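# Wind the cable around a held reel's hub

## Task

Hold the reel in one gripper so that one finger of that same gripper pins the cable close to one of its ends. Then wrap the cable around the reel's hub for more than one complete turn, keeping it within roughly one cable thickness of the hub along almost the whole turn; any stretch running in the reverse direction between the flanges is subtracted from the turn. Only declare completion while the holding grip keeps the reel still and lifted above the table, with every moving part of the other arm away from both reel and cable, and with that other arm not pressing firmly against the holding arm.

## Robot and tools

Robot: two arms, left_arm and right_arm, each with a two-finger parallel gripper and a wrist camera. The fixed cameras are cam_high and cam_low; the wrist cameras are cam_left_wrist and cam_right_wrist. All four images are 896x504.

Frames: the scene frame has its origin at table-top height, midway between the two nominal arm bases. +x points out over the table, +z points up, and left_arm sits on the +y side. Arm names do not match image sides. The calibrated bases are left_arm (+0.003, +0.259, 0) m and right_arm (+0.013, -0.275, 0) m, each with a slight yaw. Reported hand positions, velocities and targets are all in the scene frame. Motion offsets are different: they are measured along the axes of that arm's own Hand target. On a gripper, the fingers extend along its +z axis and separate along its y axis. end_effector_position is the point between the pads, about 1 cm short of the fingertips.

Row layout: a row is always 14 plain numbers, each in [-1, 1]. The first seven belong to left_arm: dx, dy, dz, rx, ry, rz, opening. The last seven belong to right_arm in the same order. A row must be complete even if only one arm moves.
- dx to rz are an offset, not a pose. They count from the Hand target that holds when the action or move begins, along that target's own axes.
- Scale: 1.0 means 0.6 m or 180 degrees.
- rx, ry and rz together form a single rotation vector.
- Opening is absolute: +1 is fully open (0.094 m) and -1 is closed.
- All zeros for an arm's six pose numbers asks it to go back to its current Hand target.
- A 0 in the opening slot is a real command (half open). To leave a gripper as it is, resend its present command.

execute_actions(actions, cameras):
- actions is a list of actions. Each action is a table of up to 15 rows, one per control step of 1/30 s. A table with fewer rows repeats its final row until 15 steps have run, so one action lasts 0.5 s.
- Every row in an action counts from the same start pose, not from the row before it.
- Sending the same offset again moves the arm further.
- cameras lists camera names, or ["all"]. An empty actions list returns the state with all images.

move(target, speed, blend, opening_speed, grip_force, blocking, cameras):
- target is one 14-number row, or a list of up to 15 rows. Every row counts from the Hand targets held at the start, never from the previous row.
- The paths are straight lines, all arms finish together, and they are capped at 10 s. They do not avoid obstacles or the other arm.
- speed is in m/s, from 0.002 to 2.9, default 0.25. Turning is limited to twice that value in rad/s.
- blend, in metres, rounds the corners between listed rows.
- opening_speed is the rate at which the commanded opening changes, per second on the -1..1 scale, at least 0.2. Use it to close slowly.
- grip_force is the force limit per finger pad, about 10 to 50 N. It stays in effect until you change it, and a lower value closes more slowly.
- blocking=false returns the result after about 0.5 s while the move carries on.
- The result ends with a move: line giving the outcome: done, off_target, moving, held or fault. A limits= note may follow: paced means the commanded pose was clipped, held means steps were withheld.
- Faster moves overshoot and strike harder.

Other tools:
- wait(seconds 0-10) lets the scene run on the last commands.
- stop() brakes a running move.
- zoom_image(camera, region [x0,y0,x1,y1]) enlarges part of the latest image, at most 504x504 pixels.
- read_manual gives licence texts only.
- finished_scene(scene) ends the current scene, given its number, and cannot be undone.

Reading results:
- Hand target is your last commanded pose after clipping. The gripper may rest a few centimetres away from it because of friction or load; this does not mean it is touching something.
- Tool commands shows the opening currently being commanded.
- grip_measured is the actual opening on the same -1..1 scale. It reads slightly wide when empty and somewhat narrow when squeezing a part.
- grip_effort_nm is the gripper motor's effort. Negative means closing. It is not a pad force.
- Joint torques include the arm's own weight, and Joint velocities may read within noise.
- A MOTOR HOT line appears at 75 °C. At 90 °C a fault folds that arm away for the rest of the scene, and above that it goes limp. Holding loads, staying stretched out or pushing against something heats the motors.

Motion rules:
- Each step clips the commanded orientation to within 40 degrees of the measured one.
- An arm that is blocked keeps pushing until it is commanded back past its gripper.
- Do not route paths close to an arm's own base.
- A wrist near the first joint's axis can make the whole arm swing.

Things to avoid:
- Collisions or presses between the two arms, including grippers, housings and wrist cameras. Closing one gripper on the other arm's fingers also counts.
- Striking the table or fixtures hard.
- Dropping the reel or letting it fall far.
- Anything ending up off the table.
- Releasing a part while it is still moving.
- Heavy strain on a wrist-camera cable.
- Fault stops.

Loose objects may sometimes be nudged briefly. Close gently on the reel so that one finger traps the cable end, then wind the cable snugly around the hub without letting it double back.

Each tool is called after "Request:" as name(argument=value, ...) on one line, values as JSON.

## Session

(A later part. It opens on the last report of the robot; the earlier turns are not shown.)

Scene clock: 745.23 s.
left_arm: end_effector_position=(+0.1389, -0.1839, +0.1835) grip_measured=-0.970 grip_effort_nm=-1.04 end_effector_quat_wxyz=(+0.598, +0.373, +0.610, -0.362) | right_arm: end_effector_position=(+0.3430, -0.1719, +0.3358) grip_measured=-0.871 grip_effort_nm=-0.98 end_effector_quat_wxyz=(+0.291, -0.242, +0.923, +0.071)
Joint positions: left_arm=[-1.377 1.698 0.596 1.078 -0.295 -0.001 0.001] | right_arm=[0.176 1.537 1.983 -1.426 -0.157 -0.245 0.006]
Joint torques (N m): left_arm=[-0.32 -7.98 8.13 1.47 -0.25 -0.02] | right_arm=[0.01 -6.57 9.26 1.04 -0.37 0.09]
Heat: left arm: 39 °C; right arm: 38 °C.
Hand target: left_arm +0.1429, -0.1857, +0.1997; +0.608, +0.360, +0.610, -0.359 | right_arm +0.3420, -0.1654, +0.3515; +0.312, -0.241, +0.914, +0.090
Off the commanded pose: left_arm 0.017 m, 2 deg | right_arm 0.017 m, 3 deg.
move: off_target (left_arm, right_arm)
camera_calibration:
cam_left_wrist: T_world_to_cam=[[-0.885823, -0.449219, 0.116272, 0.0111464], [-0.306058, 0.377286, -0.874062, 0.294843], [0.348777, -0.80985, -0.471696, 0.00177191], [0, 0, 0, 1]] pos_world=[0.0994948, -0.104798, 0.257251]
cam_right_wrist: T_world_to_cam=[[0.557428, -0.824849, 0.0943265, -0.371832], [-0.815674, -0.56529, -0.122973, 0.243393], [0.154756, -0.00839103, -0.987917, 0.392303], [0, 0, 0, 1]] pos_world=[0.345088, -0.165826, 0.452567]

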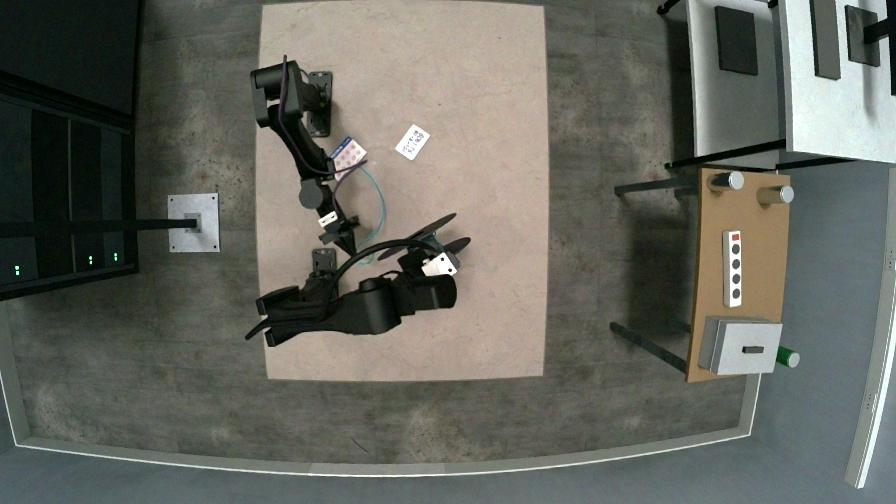

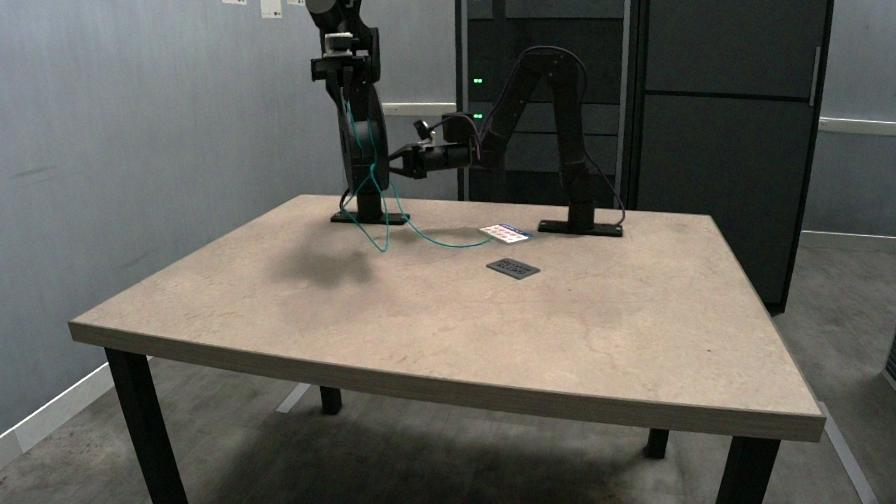

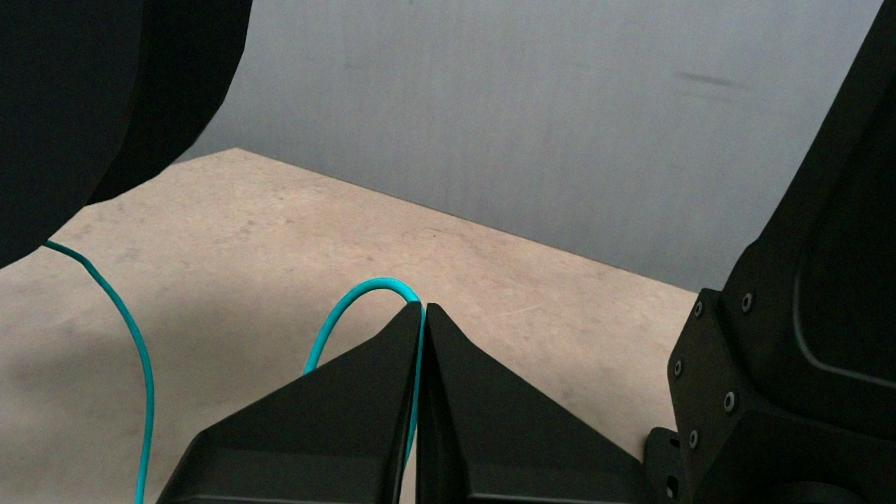

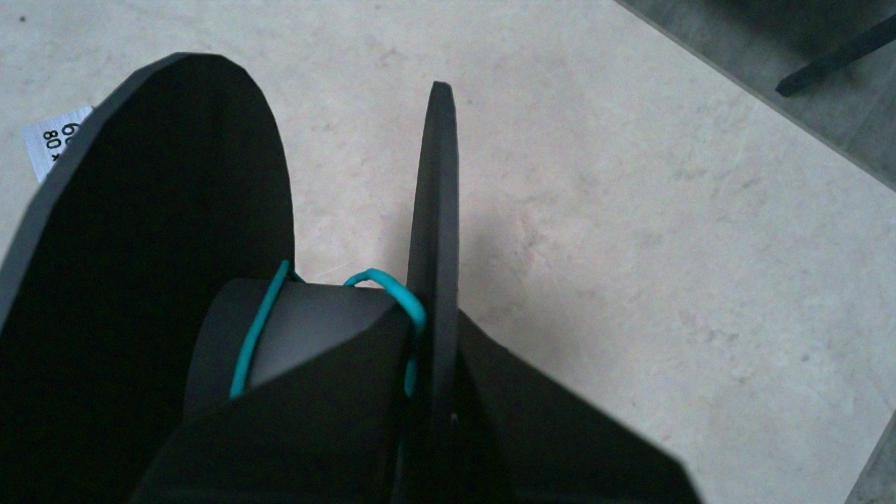

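Request:
execute_actions(actions=[], cameras=["cam_high","cam_low"])

Scene clock: 759.40 s.
left_arm: end_effector_position=(+0.1389, -0.1839, +0.1835) grip_measured=-0.970 grip_effort_nm=-1.04 end_effector_quat_wxyz=(+0.598, +0.373, +0.610, -0.362) | right_arm: end_effector_position=(+0.3430, -0.1719, +0.3358) grip_measured=-0.871 grip_effort_nm=-0.98 end_effector_quat_wxyz=(+0.291, -0.242, +0.923, +0.071)
Joint positions: left_arm=[-1.377 1.698 0.596 1.078 -0.295 -0.001 0.001] | right_arm=[0.176 1.537 1.983 -1.426 -0.157 -0.245 0.006]
Joint velocities: within noise
Joint torques (N m): left_arm=[-0.29 -8.01 8.16 1.47 -0.25 -0.02] | right_arm=[-0.02 -6.5 9.32 1.02 -0.37 0.02]
Motor temperatures (°C): left_arm=[26 32 37 38 30 29 32] | right_arm=[28 32 38 29 27 26 31]
Heat: left arm: 38 °C; right arm: 38 °C.
Hand target: left_arm +0.1429, -0.1857, +0.1997; +0.608, +0.360, +0.610, -0.359 | right_arm +0.3420, -0.1654, +0.3515; +0.312, -0.241, +0.914, +0.090
Tool commands: left_gripper/opening=-1.0 right_gripper/opening=-1.0
Off the commanded pose: left_arm 0.017 m, 2 deg | right_arm 0.017 m, 3 deg.
Images, in order (width x height): cam_high 896x504, cam_low 896x504.

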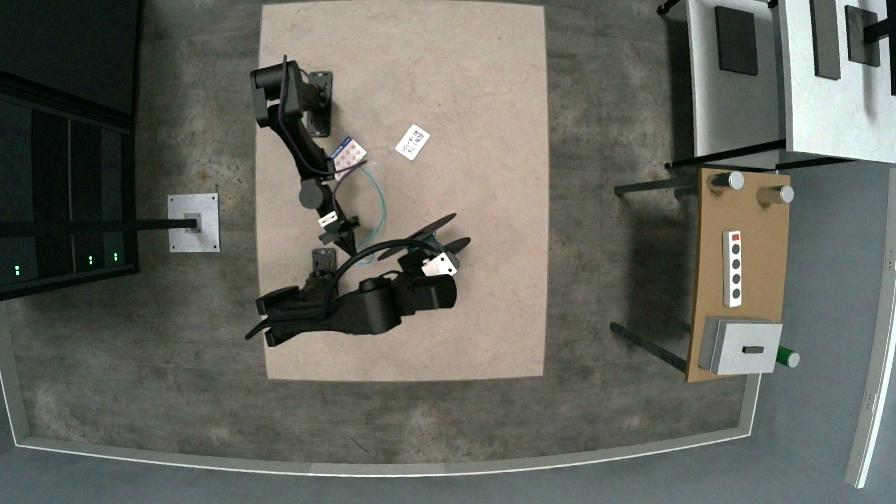

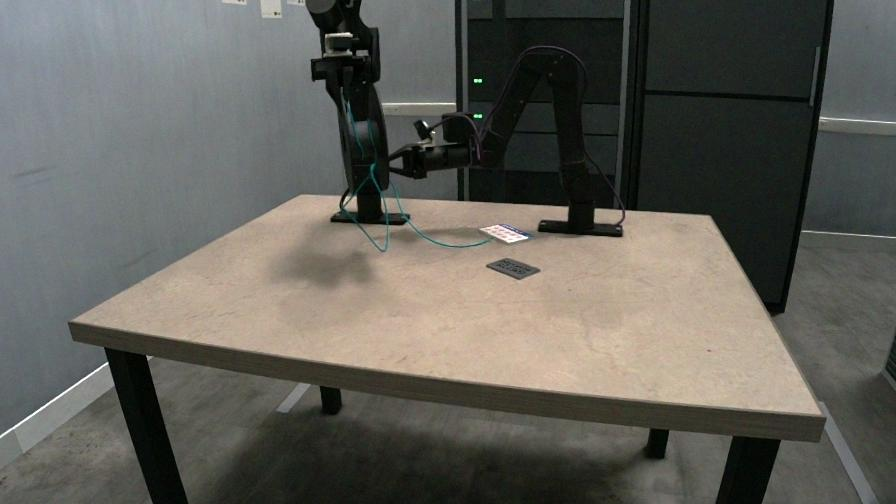

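Request:
move(target=[[-0.217,-0.051,-0.053,0,0,0,-1,0,0,0,0,0,0,-1],[-0.5,0.065,-0.096,0,0,0,-1,0,0,0,0,0,0,-1]], speed=0.12, blend=[0.03,0], cameras=["cam_high","cam_low"])

Request:
zoom_image(camera="cam_low", region=[290, 30, 450, 270])

Request:
zoom_image(camera="cam_high", region=[330, 180, 490, 300])

Scene clock: 766.17 s.
left_arm: end_effector_position=(+0.1501, -0.1209, +0.4922) grip_measured=-0.970 grip_effort_nm=-1.03 end_effector_quat_wxyz=(+0.609, +0.358, +0.610, -0.358) | right_arm: end_effector_position=(+0.3430, -0.1719, +0.3358) grip_measured=-0.871 grip_effort_nm=-0.98 end_effector_quat_wxyz=(+0.291, -0.242, +0.923, +0.071)
Joint positions: left_arm=[-1.302 1.262 1.53 -0.27 -0.251 -0.001 0.001] | right_arm=[0.176 1.537 1.983 -1.426 -0.157 -0.245 0.006]
Joint torques (N m): left_arm=[0.44 -2.97 9.74 1.52 0.11 -0.03] | right_arm=[-0.05 -6.39 9.26 1.02 -0.37 0.02]
Heat: left arm: 38 °C; right arm: 38 °C.
Hand target: left_arm +0.1498, -0.1174, +0.5000; +0.608, +0.360, +0.610, -0.359 | right_arm +0.3420, -0.1654, +0.3515; +0.312, -0.241, +0.914, +0.090
Off the commanded pose: left_arm 0.008 m, 0 deg | right_arm 0.017 m, 3 deg.
move: off_target (right_arm)
Images, in order (width x height): cam_high 896x504, cam_low 896x504.

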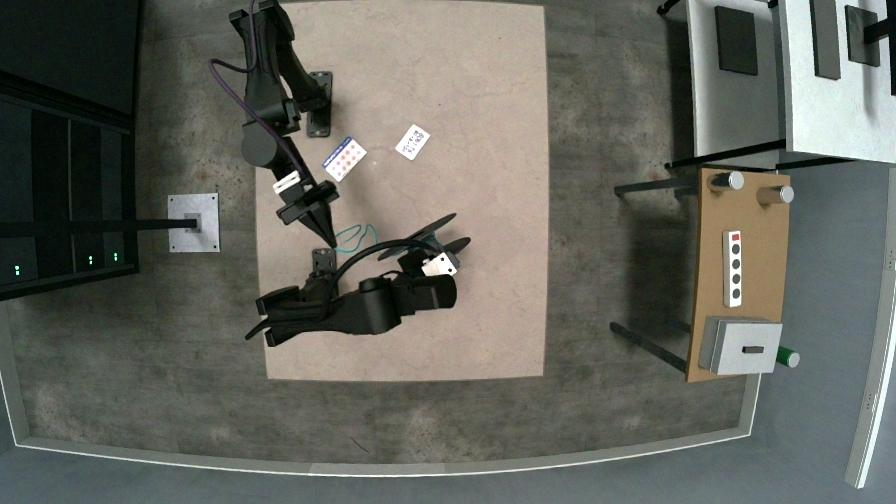

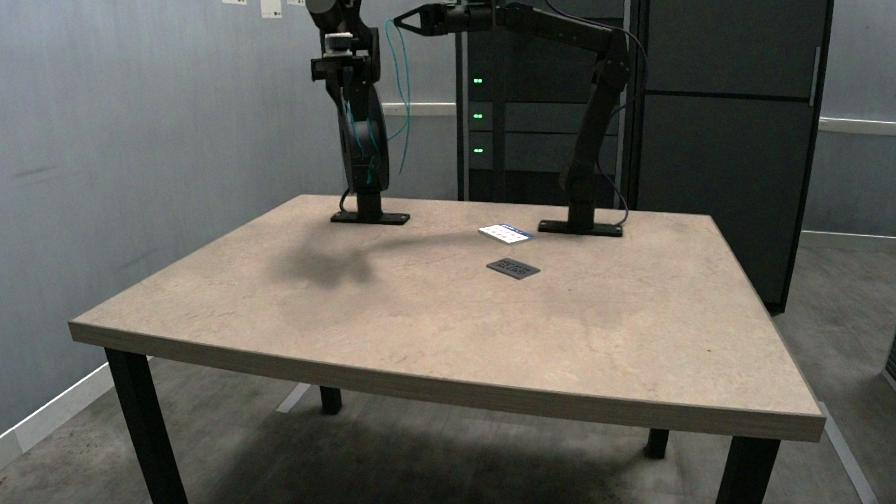

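Scaled by 2.100 from the camera's 896x504 image, which has a finer 1280x720 frame.

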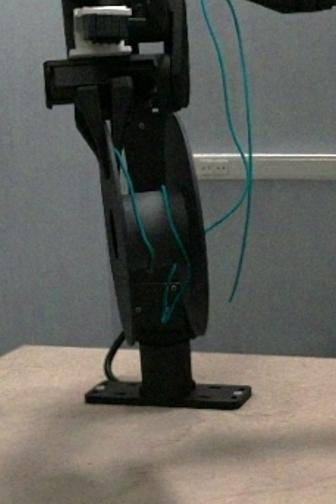

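Scaled by 3.150 from the camera's 896x504 image, which has a finer 1280x720 frame.

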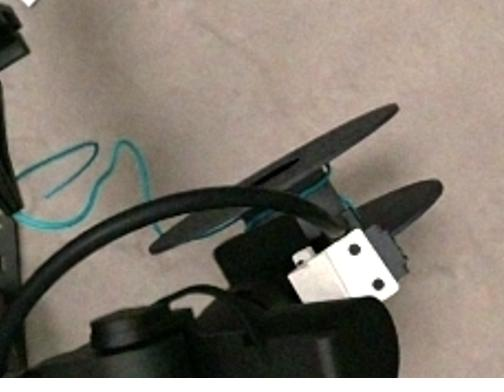

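Request:
move(target=[-0.2,-0.12,0.02,0,0,0,-1,0,0,0,0,0,0,-1], speed=0.12, cameras=["cam_high","cam_low","cam_right_wrist"])

Request:
zoom_image(camera="cam_low", region=[320, 60, 420, 210])

Request:
zoom_image(camera="cam_high", region=[330, 180, 490, 300])

Scene clock: 773.27 s.
left_arm: end_effector_position=(+0.0938, -0.1635, +0.6239) grip_measured=-0.970 grip_effort_nm=-1.03 end_effector_quat_wxyz=(+0.627, +0.344, +0.586, -0.380) | right_arm: end_effector_position=(+0.3430, -0.1719, +0.3358) grip_measured=-0.871 grip_effort_nm=-0.98 end_effector_quat_wxyz=(+0.291, -0.242, +0.923, +0.071)
Joint positions: left_arm=[-1.541 1.887 2.842 -0.87 -0.475 0.025 0.001] | right_arm=[0.176 1.537 1.983 -1.426 -0.157 -0.245 0.006]
Joint torques (N m): left_arm=[-0.51 -4.75 5.85 1.44 -0.14 0.11] | right_arm=[-0.18 -6.41 9.22 1.02 -0.36 0.06]
Heat: left arm: 38 °C; right arm: 38 °C.
Hand target: left_arm +0.0928, -0.1631, +0.6199; +0.608, +0.360, +0.610, -0.359 | right_arm +0.3420, -0.1654, +0.3515; +0.312, -0.241, +0.914, +0.090
Off the commanded pose: left_arm 0.004 m, 5 deg | right_arm 0.017 m, 3 deg.
elbow stopped short (left arm): the move would have taken joint 3 (elbow) straighter than the controller allows.
move: off_target (left_arm, right_arm)
camera_calibration:
cam_right_wrist: T_world_to_cam=[[0.557428, -0.824849, 0.0943265, -0.371832], [-0.815674, -0.56529, -0.122973, 0.243393], [0.154756, -0.00839103, -0.987917, 0.392303], [0, 0, 0, 1]] pos_world=[0.345088, -0.165826, 0.452567]
Images, in order (width x height): cam_high 896x504, cam_low 896x504, cam_right_wrist 896x504.

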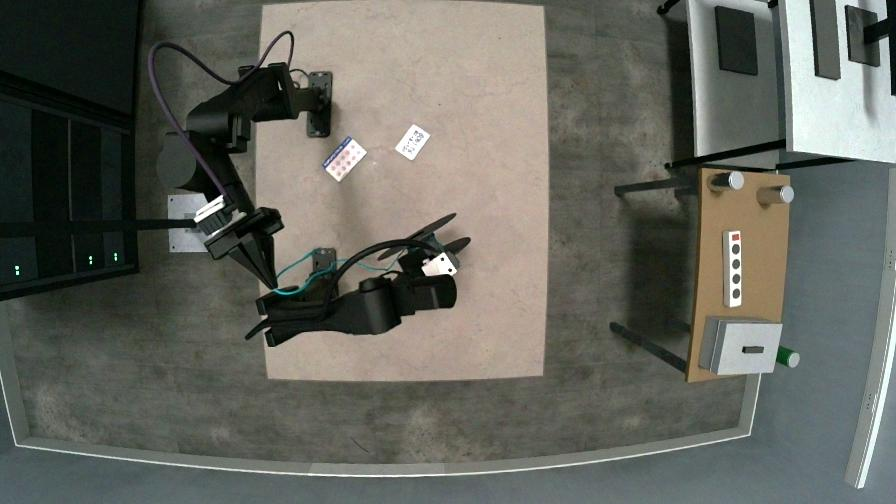

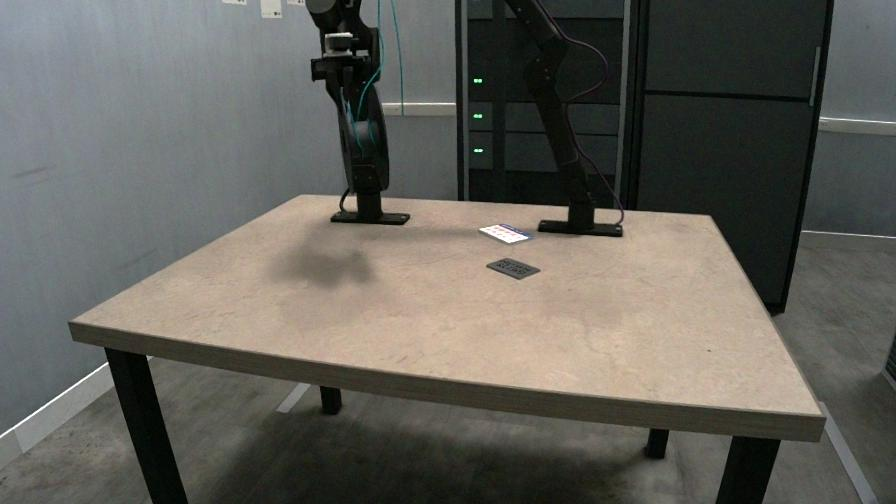

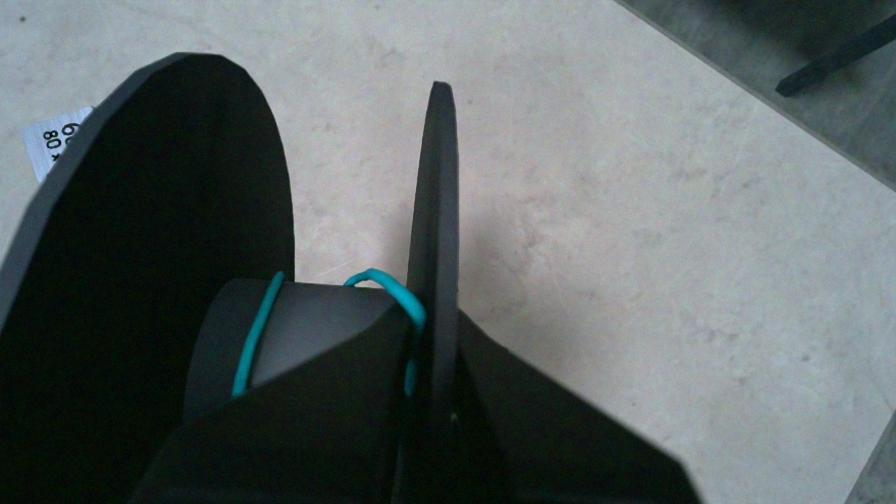

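Scaled by 3.360 from the camera's 896x504 image, which has a finer 1280x720 frame.

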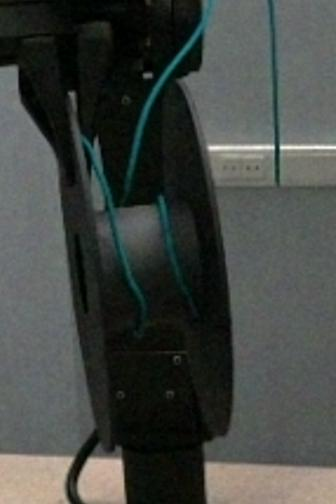

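Scaled by 3.150 from the camera's 896x504 image, which has a finer 1280x720 frame.

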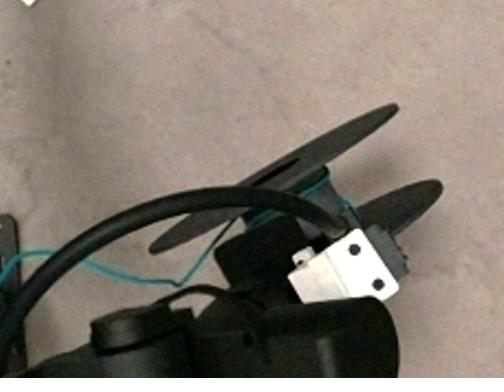

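Request:
move(target=[[0.2,0.12,-0.02,0,0,0,-1,0,0,0,0,0,0,-1],[0.283,0.54,-0.02,0,0,0,-1,0,0,0,0,0,0,-1],[0.533,0.658,0.10,0,0,0,-1,0,0,0,0,0,0,-1]], speed=0.13, blend=[0.03,0.03,0], cameras=["cam_high","cam_low","cam_right_wrist"])

Request:
zoom_image(camera="cam_low", region=[290, 30, 450, 270])

Request:
zoom_image(camera="cam_high", region=[330, 180, 490, 300])

Scene clock: 784.63 s.
left_arm: end_effector_position=(+0.4666, -0.0250, +0.2926) grip_measured=-0.970 grip_effort_nm=-1.03 end_effector_quat_wxyz=(+0.587, +0.350, +0.634, -0.362) | right_arm: end_effector_position=(+0.3430, -0.1719, +0.3358) grip_measured=-0.871 grip_effort_nm=-0.98 end_effector_quat_wxyz=(+0.291, -0.242, +0.923, +0.071)
Joint positions: left_arm=[-0.319 1.814 1.298 0.449 0.725 -0.004 0.001] | right_arm=[0.176 1.537 1.983 -1.426 -0.157 -0.245 0.006]
Joint torques (N m): left_arm=[0.58 -7.57 5.9 2.42 0.15 0.08] | right_arm=[0.13 -6.46 9.33 1.03 -0.34 0.04]
Heat: left arm: 39 °C; right arm: 38 °C.
Hand target: left_arm +0.4667, -0.0237, +0.2998; +0.608, +0.360, +0.610, -0.359 | right_arm +0.3420, -0.1654, +0.3515; +0.312, -0.241, +0.914, +0.090
Off the commanded pose: left_arm 0.007 m, 4 deg | right_arm 0.017 m, 3 deg.
move: off_target (left_arm, right_arm)
camera_calibration:
cam_right_wrist: T_world_to_cam=[[0.557428, -0.824849, 0.0943265, -0.371832], [-0.815674, -0.56529, -0.122973, 0.243393], [0.154756, -0.00839103, -0.987917, 0.392303], [0, 0, 0, 1]] pos_world=[0.345088, -0.165826, 0.452567]
Images, in order (width x height): cam_high 896x504, cam_low 896x504, cam_right_wrist 896x504.

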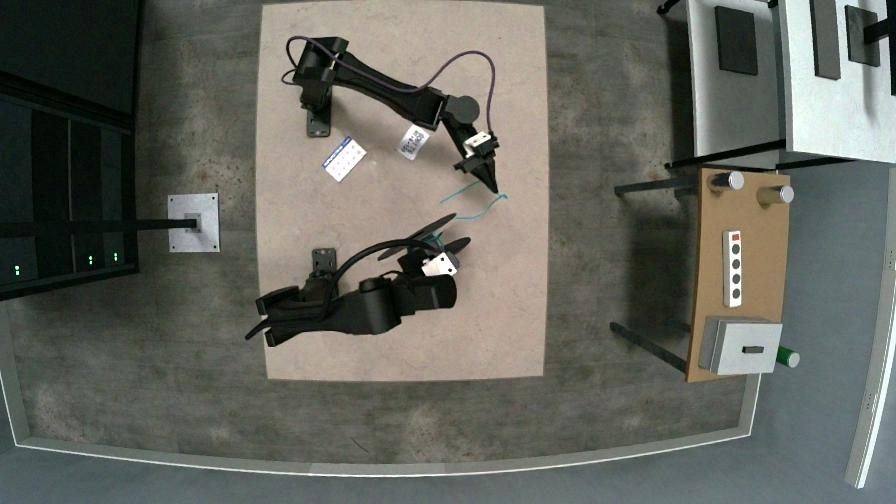

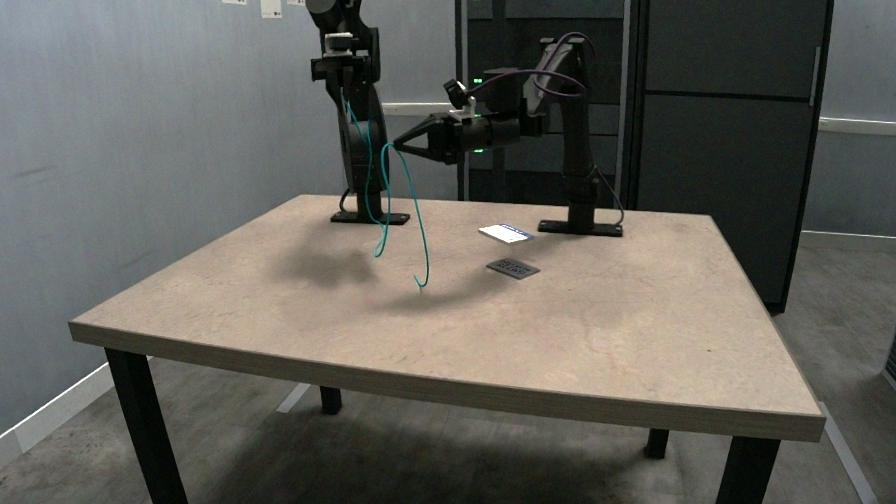

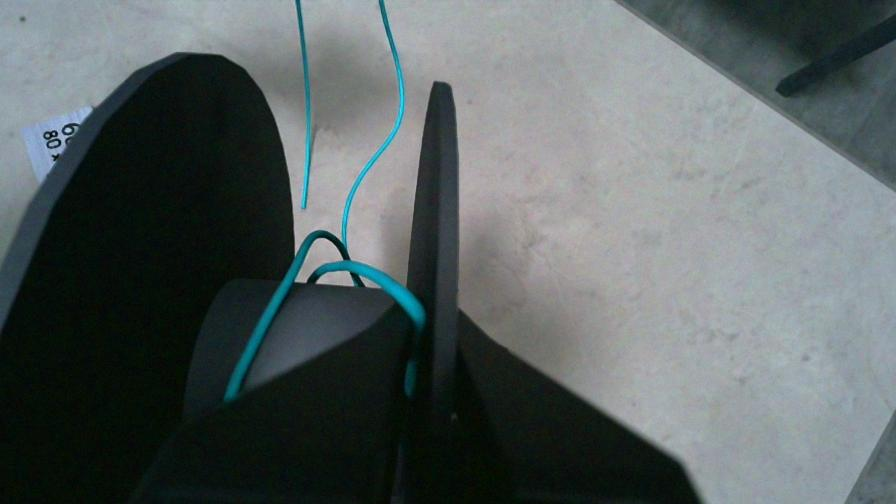

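Scaled by 2.100 from the camera's 896x504 image, which has a finer 1280x720 frame.

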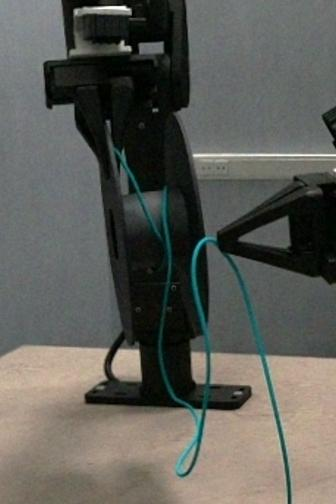

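Scaled by 3.150 from the camera's 896x504 image, which has a finer 1280x720 frame.

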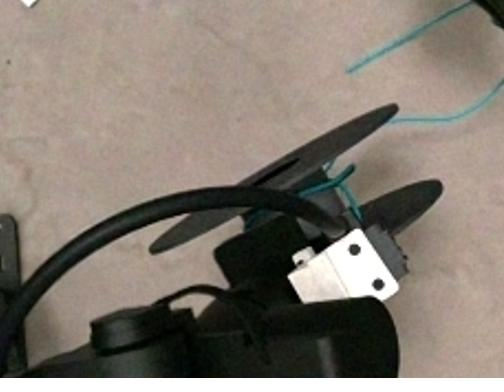

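Request:
zoom_image(camera="cam_right_wrist", region=[180, 200, 440, 420])

Request:
zoom_image(camera="cam_low", region=[330, 90, 400, 200])

Request:
zoom_image(camera="cam_high", region=[390, 210, 470, 270])

Scaled by 1.938 from the camera's 896x504 image, which has a finer 1280x720 frame.

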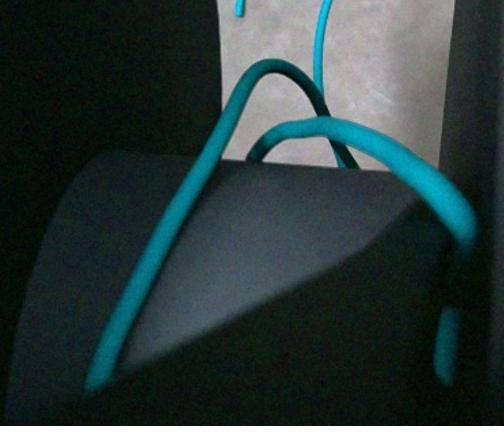

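Scaled by 4.582 from the camera's 896x504 image, which has a finer 1280x720 frame.

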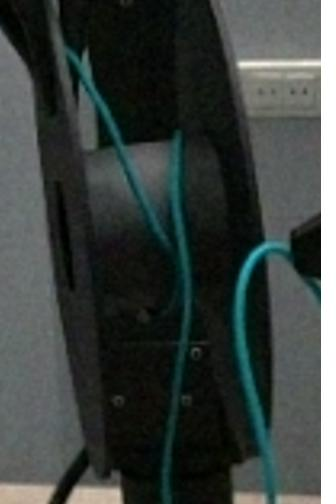

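Scaled by 6.300 from the camera's 896x504 image, which has a finer 1280x720 frame.

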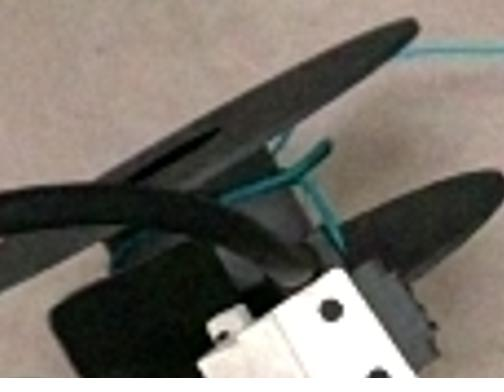

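Request:
move(target=[[0,-0.03,0.02,0,0,0,-1,0,0,0,0,0,0,-1],[0.283,-0.24,0.02,0,0,0,-1,0,0,0,0,0,0,-1],[0.283,-0.5,0.02,0,0,0,-1,0,0,0,0,0,0,-1],[-0.05,-0.654,-0.078,0,0,0,-1,0,0,0,0,0,0,-1]], speed=0.15, blend=[0.02,0.02,0.02,0])

Request:
move(target=[[-0.283,0.116,-0.042,0,0,0,-1,0,0,0,0,0,0,-1],[-0.46,0.01,-0.022,0,0,0,-1,0,0,0,0,0,0,-1]], speed=0.15, blend=[0.03,0], cameras=["cam_high","cam_low","cam_right_wrist"])

Request:
zoom_image(camera="cam_low", region=[290, 0, 450, 240])

Request:
zoom_image(camera="cam_high", region=[330, 180, 490, 300])

Scene clock: 806.87 s.
left_arm: end_effector_position=(+0.0977, -0.1764, +0.3104) grip_measured=-0.970 grip_effort_nm=-1.03 end_effector_quat_wxyz=(+0.600, +0.377, +0.609, -0.358) | right_arm: end_effector_position=(+0.3430, -0.1719, +0.3358) grip_measured=-0.871 grip_effort_nm=-0.98 end_effector_quat_wxyz=(+0.291, -0.242, +0.923, +0.071)
Joint positions: left_arm=[-1.52 1.343 0.866 0.449 -0.438 0.005 0.001] | right_arm=[0.176 1.537 1.983 -1.426 -0.157 -0.245 0.006]
Joint torques (N m): left_arm=[-0.34 -5.94 10.69 1.48 -0.25 -0.01] | right_arm=[-0.09 -6.37 9.1 0.97 -0.37 0.07]
Heat: left arm: 41 °C; right arm: 38 °C.
Hand target: left_arm +0.1007, -0.1725, +0.3302; +0.608, +0.360, +0.610, -0.359 | right_arm +0.3420, -0.1654, +0.3515; +0.312, -0.241, +0.914, +0.090
Off the commanded pose: left_arm 0.020 m, 2 deg | right_arm 0.017 m, 3 deg.
move: off_target (left_arm, right_arm); blend cut to 0.0108 m at target 1

Scene clock: 810.73 s.
left_arm: end_effector_position=(+0.0998, -0.1614, +0.6093) grip_measured=-0.970 grip_effort_nm=-1.03 end_effector_quat_wxyz=(+0.613, +0.360, +0.600, -0.368) | right_arm: end_effector_position=(+0.3430, -0.1719, +0.3358) grip_measured=-0.871 grip_effort_nm=-0.98 end_effector_quat_wxyz=(+0.291, -0.242, +0.923, +0.071)
Joint positions: left_arm=[-1.516 1.831 2.738 -0.884 -0.445 0.011 0.001] | right_arm=[0.176 1.537 1.983 -1.426 -0.157 -0.245 0.006]
Joint torques (N m): left_arm=[-0.62 -4.68 6.22 1.46 -0.17 -0.03] | right_arm=[-0.08 -6.37 9.22 1.03 -0.37 0.03]
Heat: left arm: 41 °C; right arm: 38 °C.
Hand target: left_arm +0.1000, -0.1589, +0.6062; +0.608, +0.360, +0.610, -0.359 | right_arm +0.3420, -0.1654, +0.3515; +0.312, -0.241, +0.914, +0.090
Off the commanded pose: left_arm 0.004 m, 2 deg | right_arm 0.017 m, 3 deg.
move: off_target (right_arm)
camera_calibration:
cam_right_wrist: T_world_to_cam=[[0.557428, -0.824849, 0.0943265, -0.371832], [-0.815674, -0.56529, -0.122973, 0.243393], [0.154756, -0.00839103, -0.987917, 0.392303], [0, 0, 0, 1]] pos_world=[0.345088, -0.165826, 0.452567]
Images, in order (width x height): cam_high 896x504, cam_low 896x504, cam_right_wrist 896x504.

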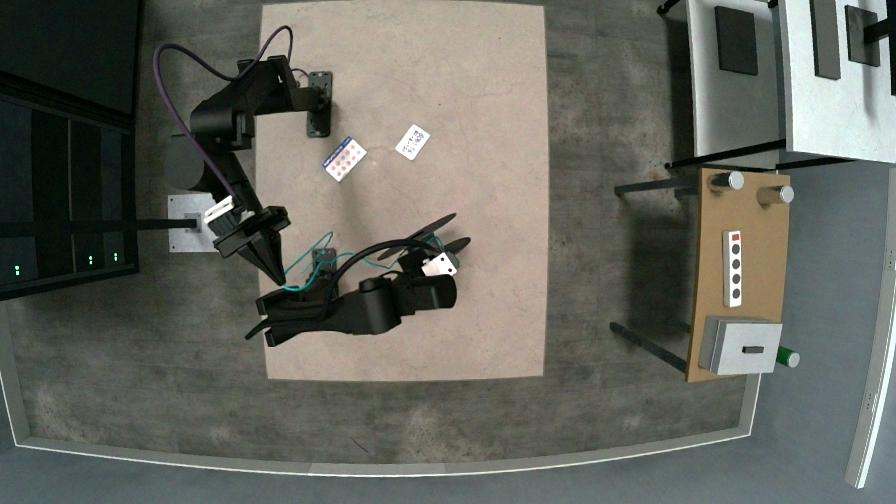

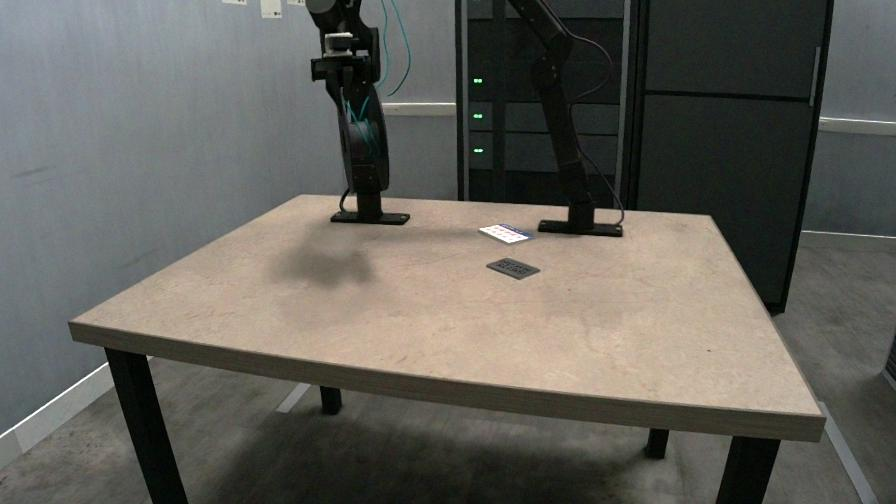

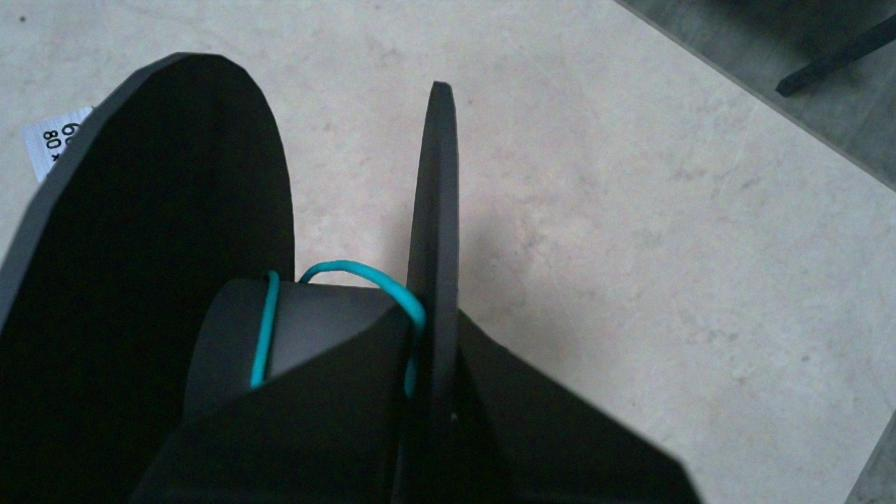

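Scaled by 2.100 from the camera's 896x504 image, which has a finer 1280x720 frame.

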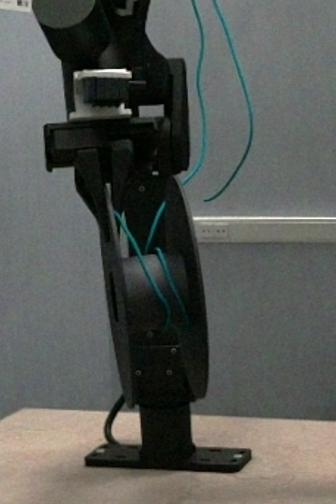

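Scaled by 3.150 from the camera's 896x504 image, which has a finer 1280x720 frame.

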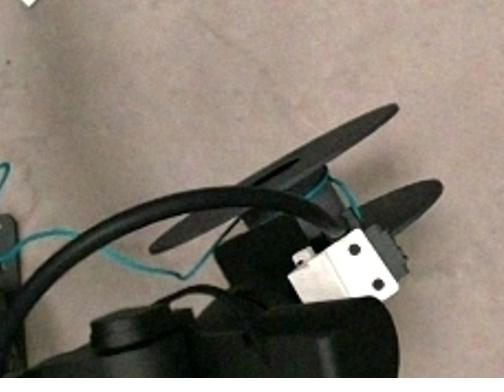

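Request:
move(target=[[0.01,0.23,-0.175,0,0,0,-1,0,0,0,0,0,0,-1],[0.093,0.468,-0.158,0,0,0,-1,0,0,0,0,0,0,-1]], speed=0.18, blend=[0.05,0], cameras=["cam_high","cam_low"])

Request:
zoom_image(camera="cam_low", region=[290, 0, 450, 240])

Request:
zoom_image(camera="cam_high", region=[330, 150, 490, 300])

Scene clock: 819.03 s.
left_arm: end_effector_position=(+0.3022, +0.0609, +0.5401) grip_measured=-0.970 grip_effort_nm=-1.04 end_effector_quat_wxyz=(+0.589, +0.349, +0.635, -0.358) | right_arm: end_effector_position=(+0.3430, -0.1719, +0.3358) grip_measured=-0.871 grip_effort_nm=-0.98 end_effector_quat_wxyz=(+0.291, -0.242, +0.923, +0.071)
Joint positions: left_arm=[-0.192 1.36 1.901 -0.615 0.846 0.013 0.001] | right_arm=[0.176 1.537 1.983 -1.426 -0.157 -0.245 0.006]
Joint torques (N m): left_arm=[0.29 -3.55 3.96 2.35 0.18 -0.07] | right_arm=[-0.08 -6.52 9.18 1 -0.33 0.11]
Heat: left arm: 41 °C; right arm: 38 °C.
Hand target: left_arm +0.2999, +0.0600, +0.5506; +0.608, +0.360, +0.610, -0.359 | right_arm +0.3420, -0.1654, +0.3515; +0.312, -0.241, +0.914, +0.090
Off the commanded pose: left_arm 0.011 m, 4 deg | right_arm 0.017 m, 3 deg.
move: off_target (left_arm, right_arm)
Images, in order (width x height): cam_high 896x504, cam_low 896x504.

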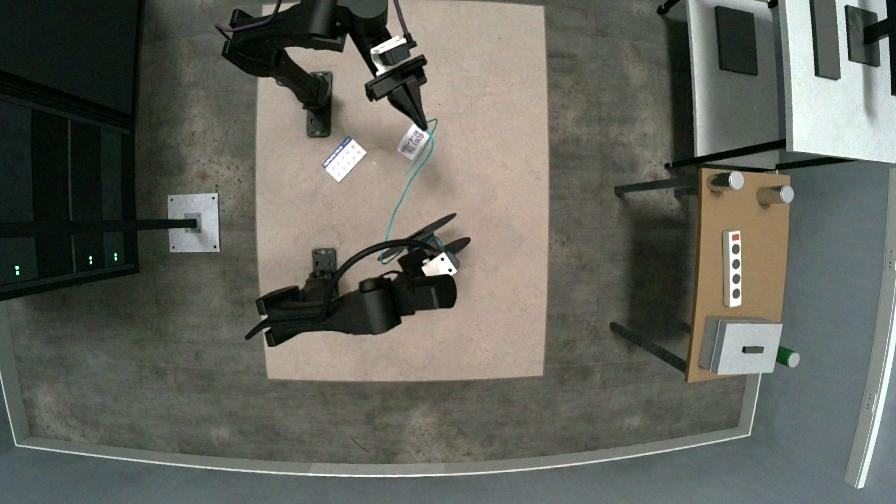

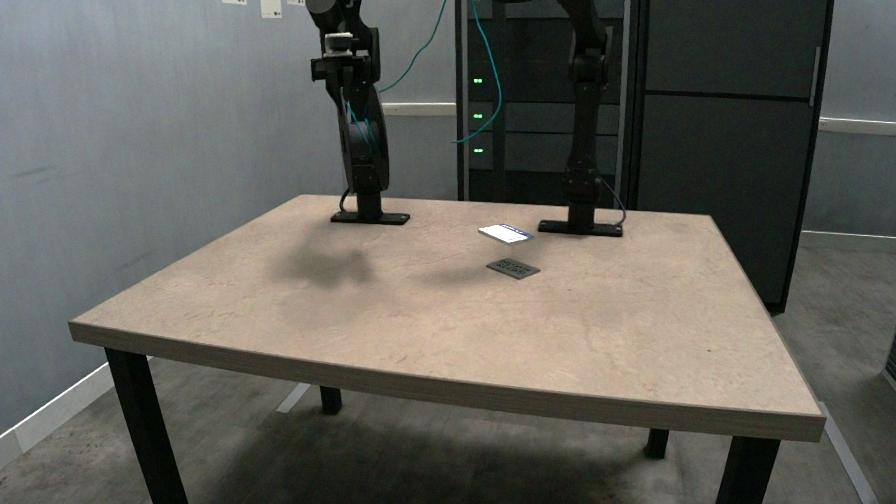

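Scaled by 2.100 from the camera's 896x504 image, which has a finer 1280x720 frame.

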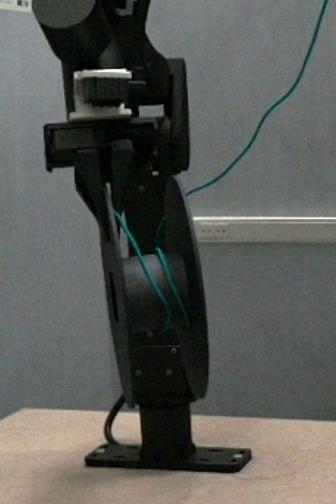

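Scaled by 3.150 from the camera's 896x504 image, which has a finer 1280x720 frame.

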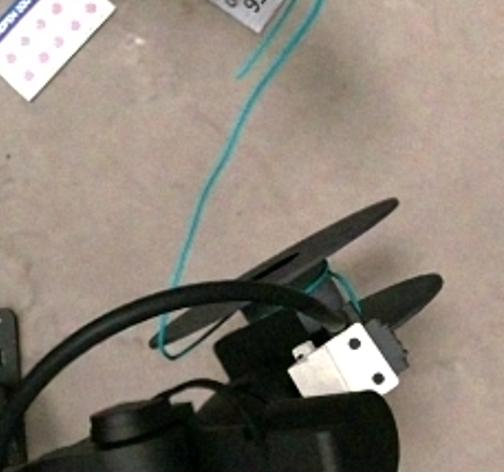

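Request:
move(target=[[0.09,0.2,0.15,0,0,0,-1,0,0,0,0,0,0,-1],[0.12,0.27,0.23,0,0,0,-1,0,0,0,0,0,0,-1]], speed=0.18, blend=[0.03,0], cameras=["cam_high","cam_low","cam_right_wrist"])

Request:
zoom_image(camera="cam_low", region=[290, 0, 450, 240])

Request:
zoom_image(camera="cam_high", region=[330, 150, 490, 300])

Scene clock: 823.93 s.
left_arm: end_effector_position=(+0.5083, +0.0216, +0.4606) grip_measured=-0.970 grip_effort_nm=-1.03 end_effector_quat_wxyz=(+0.587, +0.351, +0.632, -0.365) | right_arm: end_effector_position=(+0.3430, -0.1719, +0.3358) grip_measured=-0.871 grip_effort_nm=-0.98 end_effector_quat_wxyz=(+0.291, -0.242, +0.923, +0.071)
Joint positions: left_arm=[-0.181 2.007 2.245 -0.308 0.869 0.005 0.001] | right_arm=[0.176 1.537 1.983 -1.426 -0.157 -0.245 0.006]
Joint torques (N m): left_arm=[-0.53 -8.17 9.92 2.02 -0.04 -0.05] | right_arm=[-0.05 -6.53 9.24 0.98 -0.33 0.07]
Heat: left arm: 41 °C; right arm: 38 °C.
Hand target: left_arm +0.5082, +0.0178, +0.4781; +0.608, +0.360, +0.610, -0.359 | right_arm +0.3420, -0.1654, +0.3515; +0.312, -0.241, +0.914, +0.090
Off the commanded pose: left_arm 0.018 m, 4 deg | right_arm 0.017 m, 3 deg.
move: off_target (left_arm, right_arm)
camera_calibration:
cam_right_wrist: T_world_to_cam=[[0.557428, -0.824849, 0.0943265, -0.371832], [-0.815674, -0.56529, -0.122973, 0.243393], [0.154756, -0.00839103, -0.987917, 0.392303], [0, 0, 0, 1]] pos_world=[0.345088, -0.165826, 0.452567]
Images, in order (width x height): cam_high 896x504, cam_low 896x504, cam_right_wrist 896x504.

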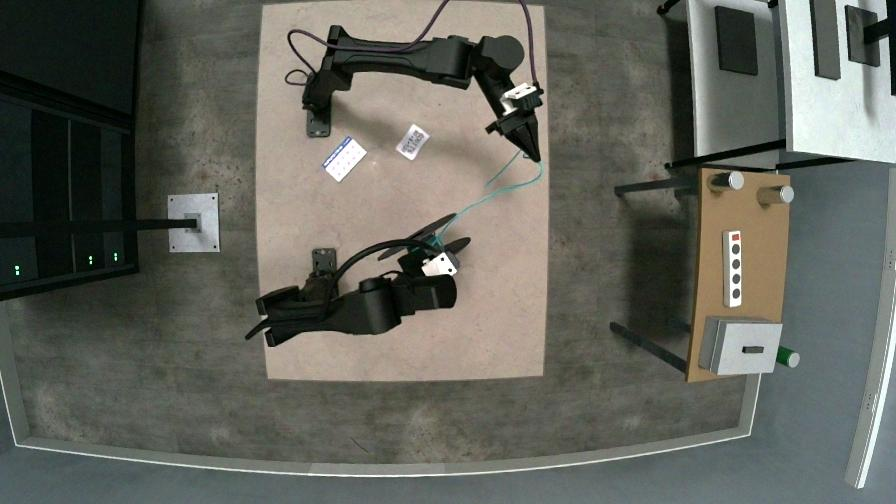

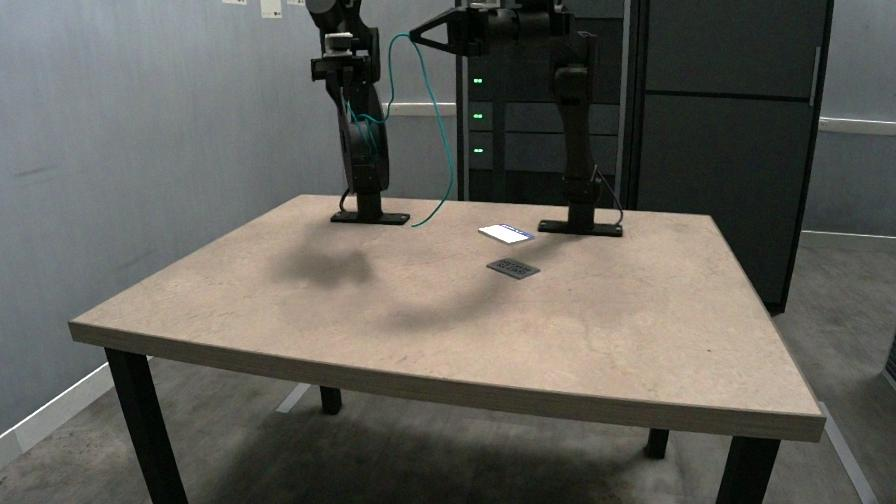

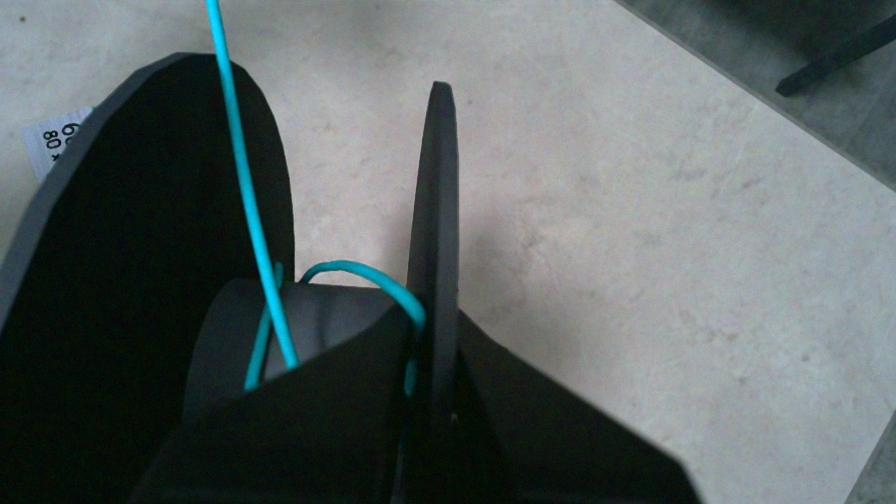

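Scaled by 2.100 from the camera's 896x504 image, which has a finer 1280x720 frame.

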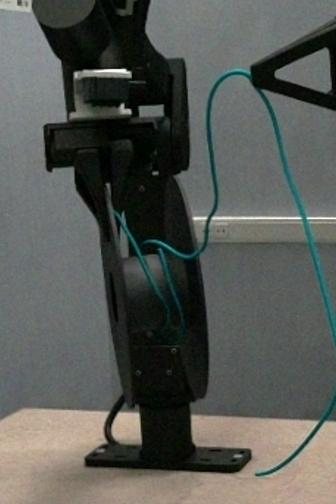

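Scaled by 3.150 from the camera's 896x504 image, which has a finer 1280x720 frame.

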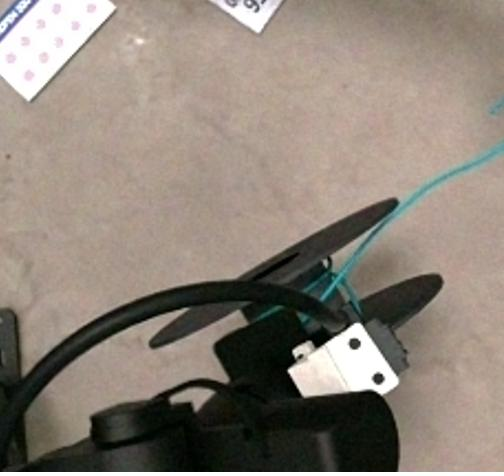

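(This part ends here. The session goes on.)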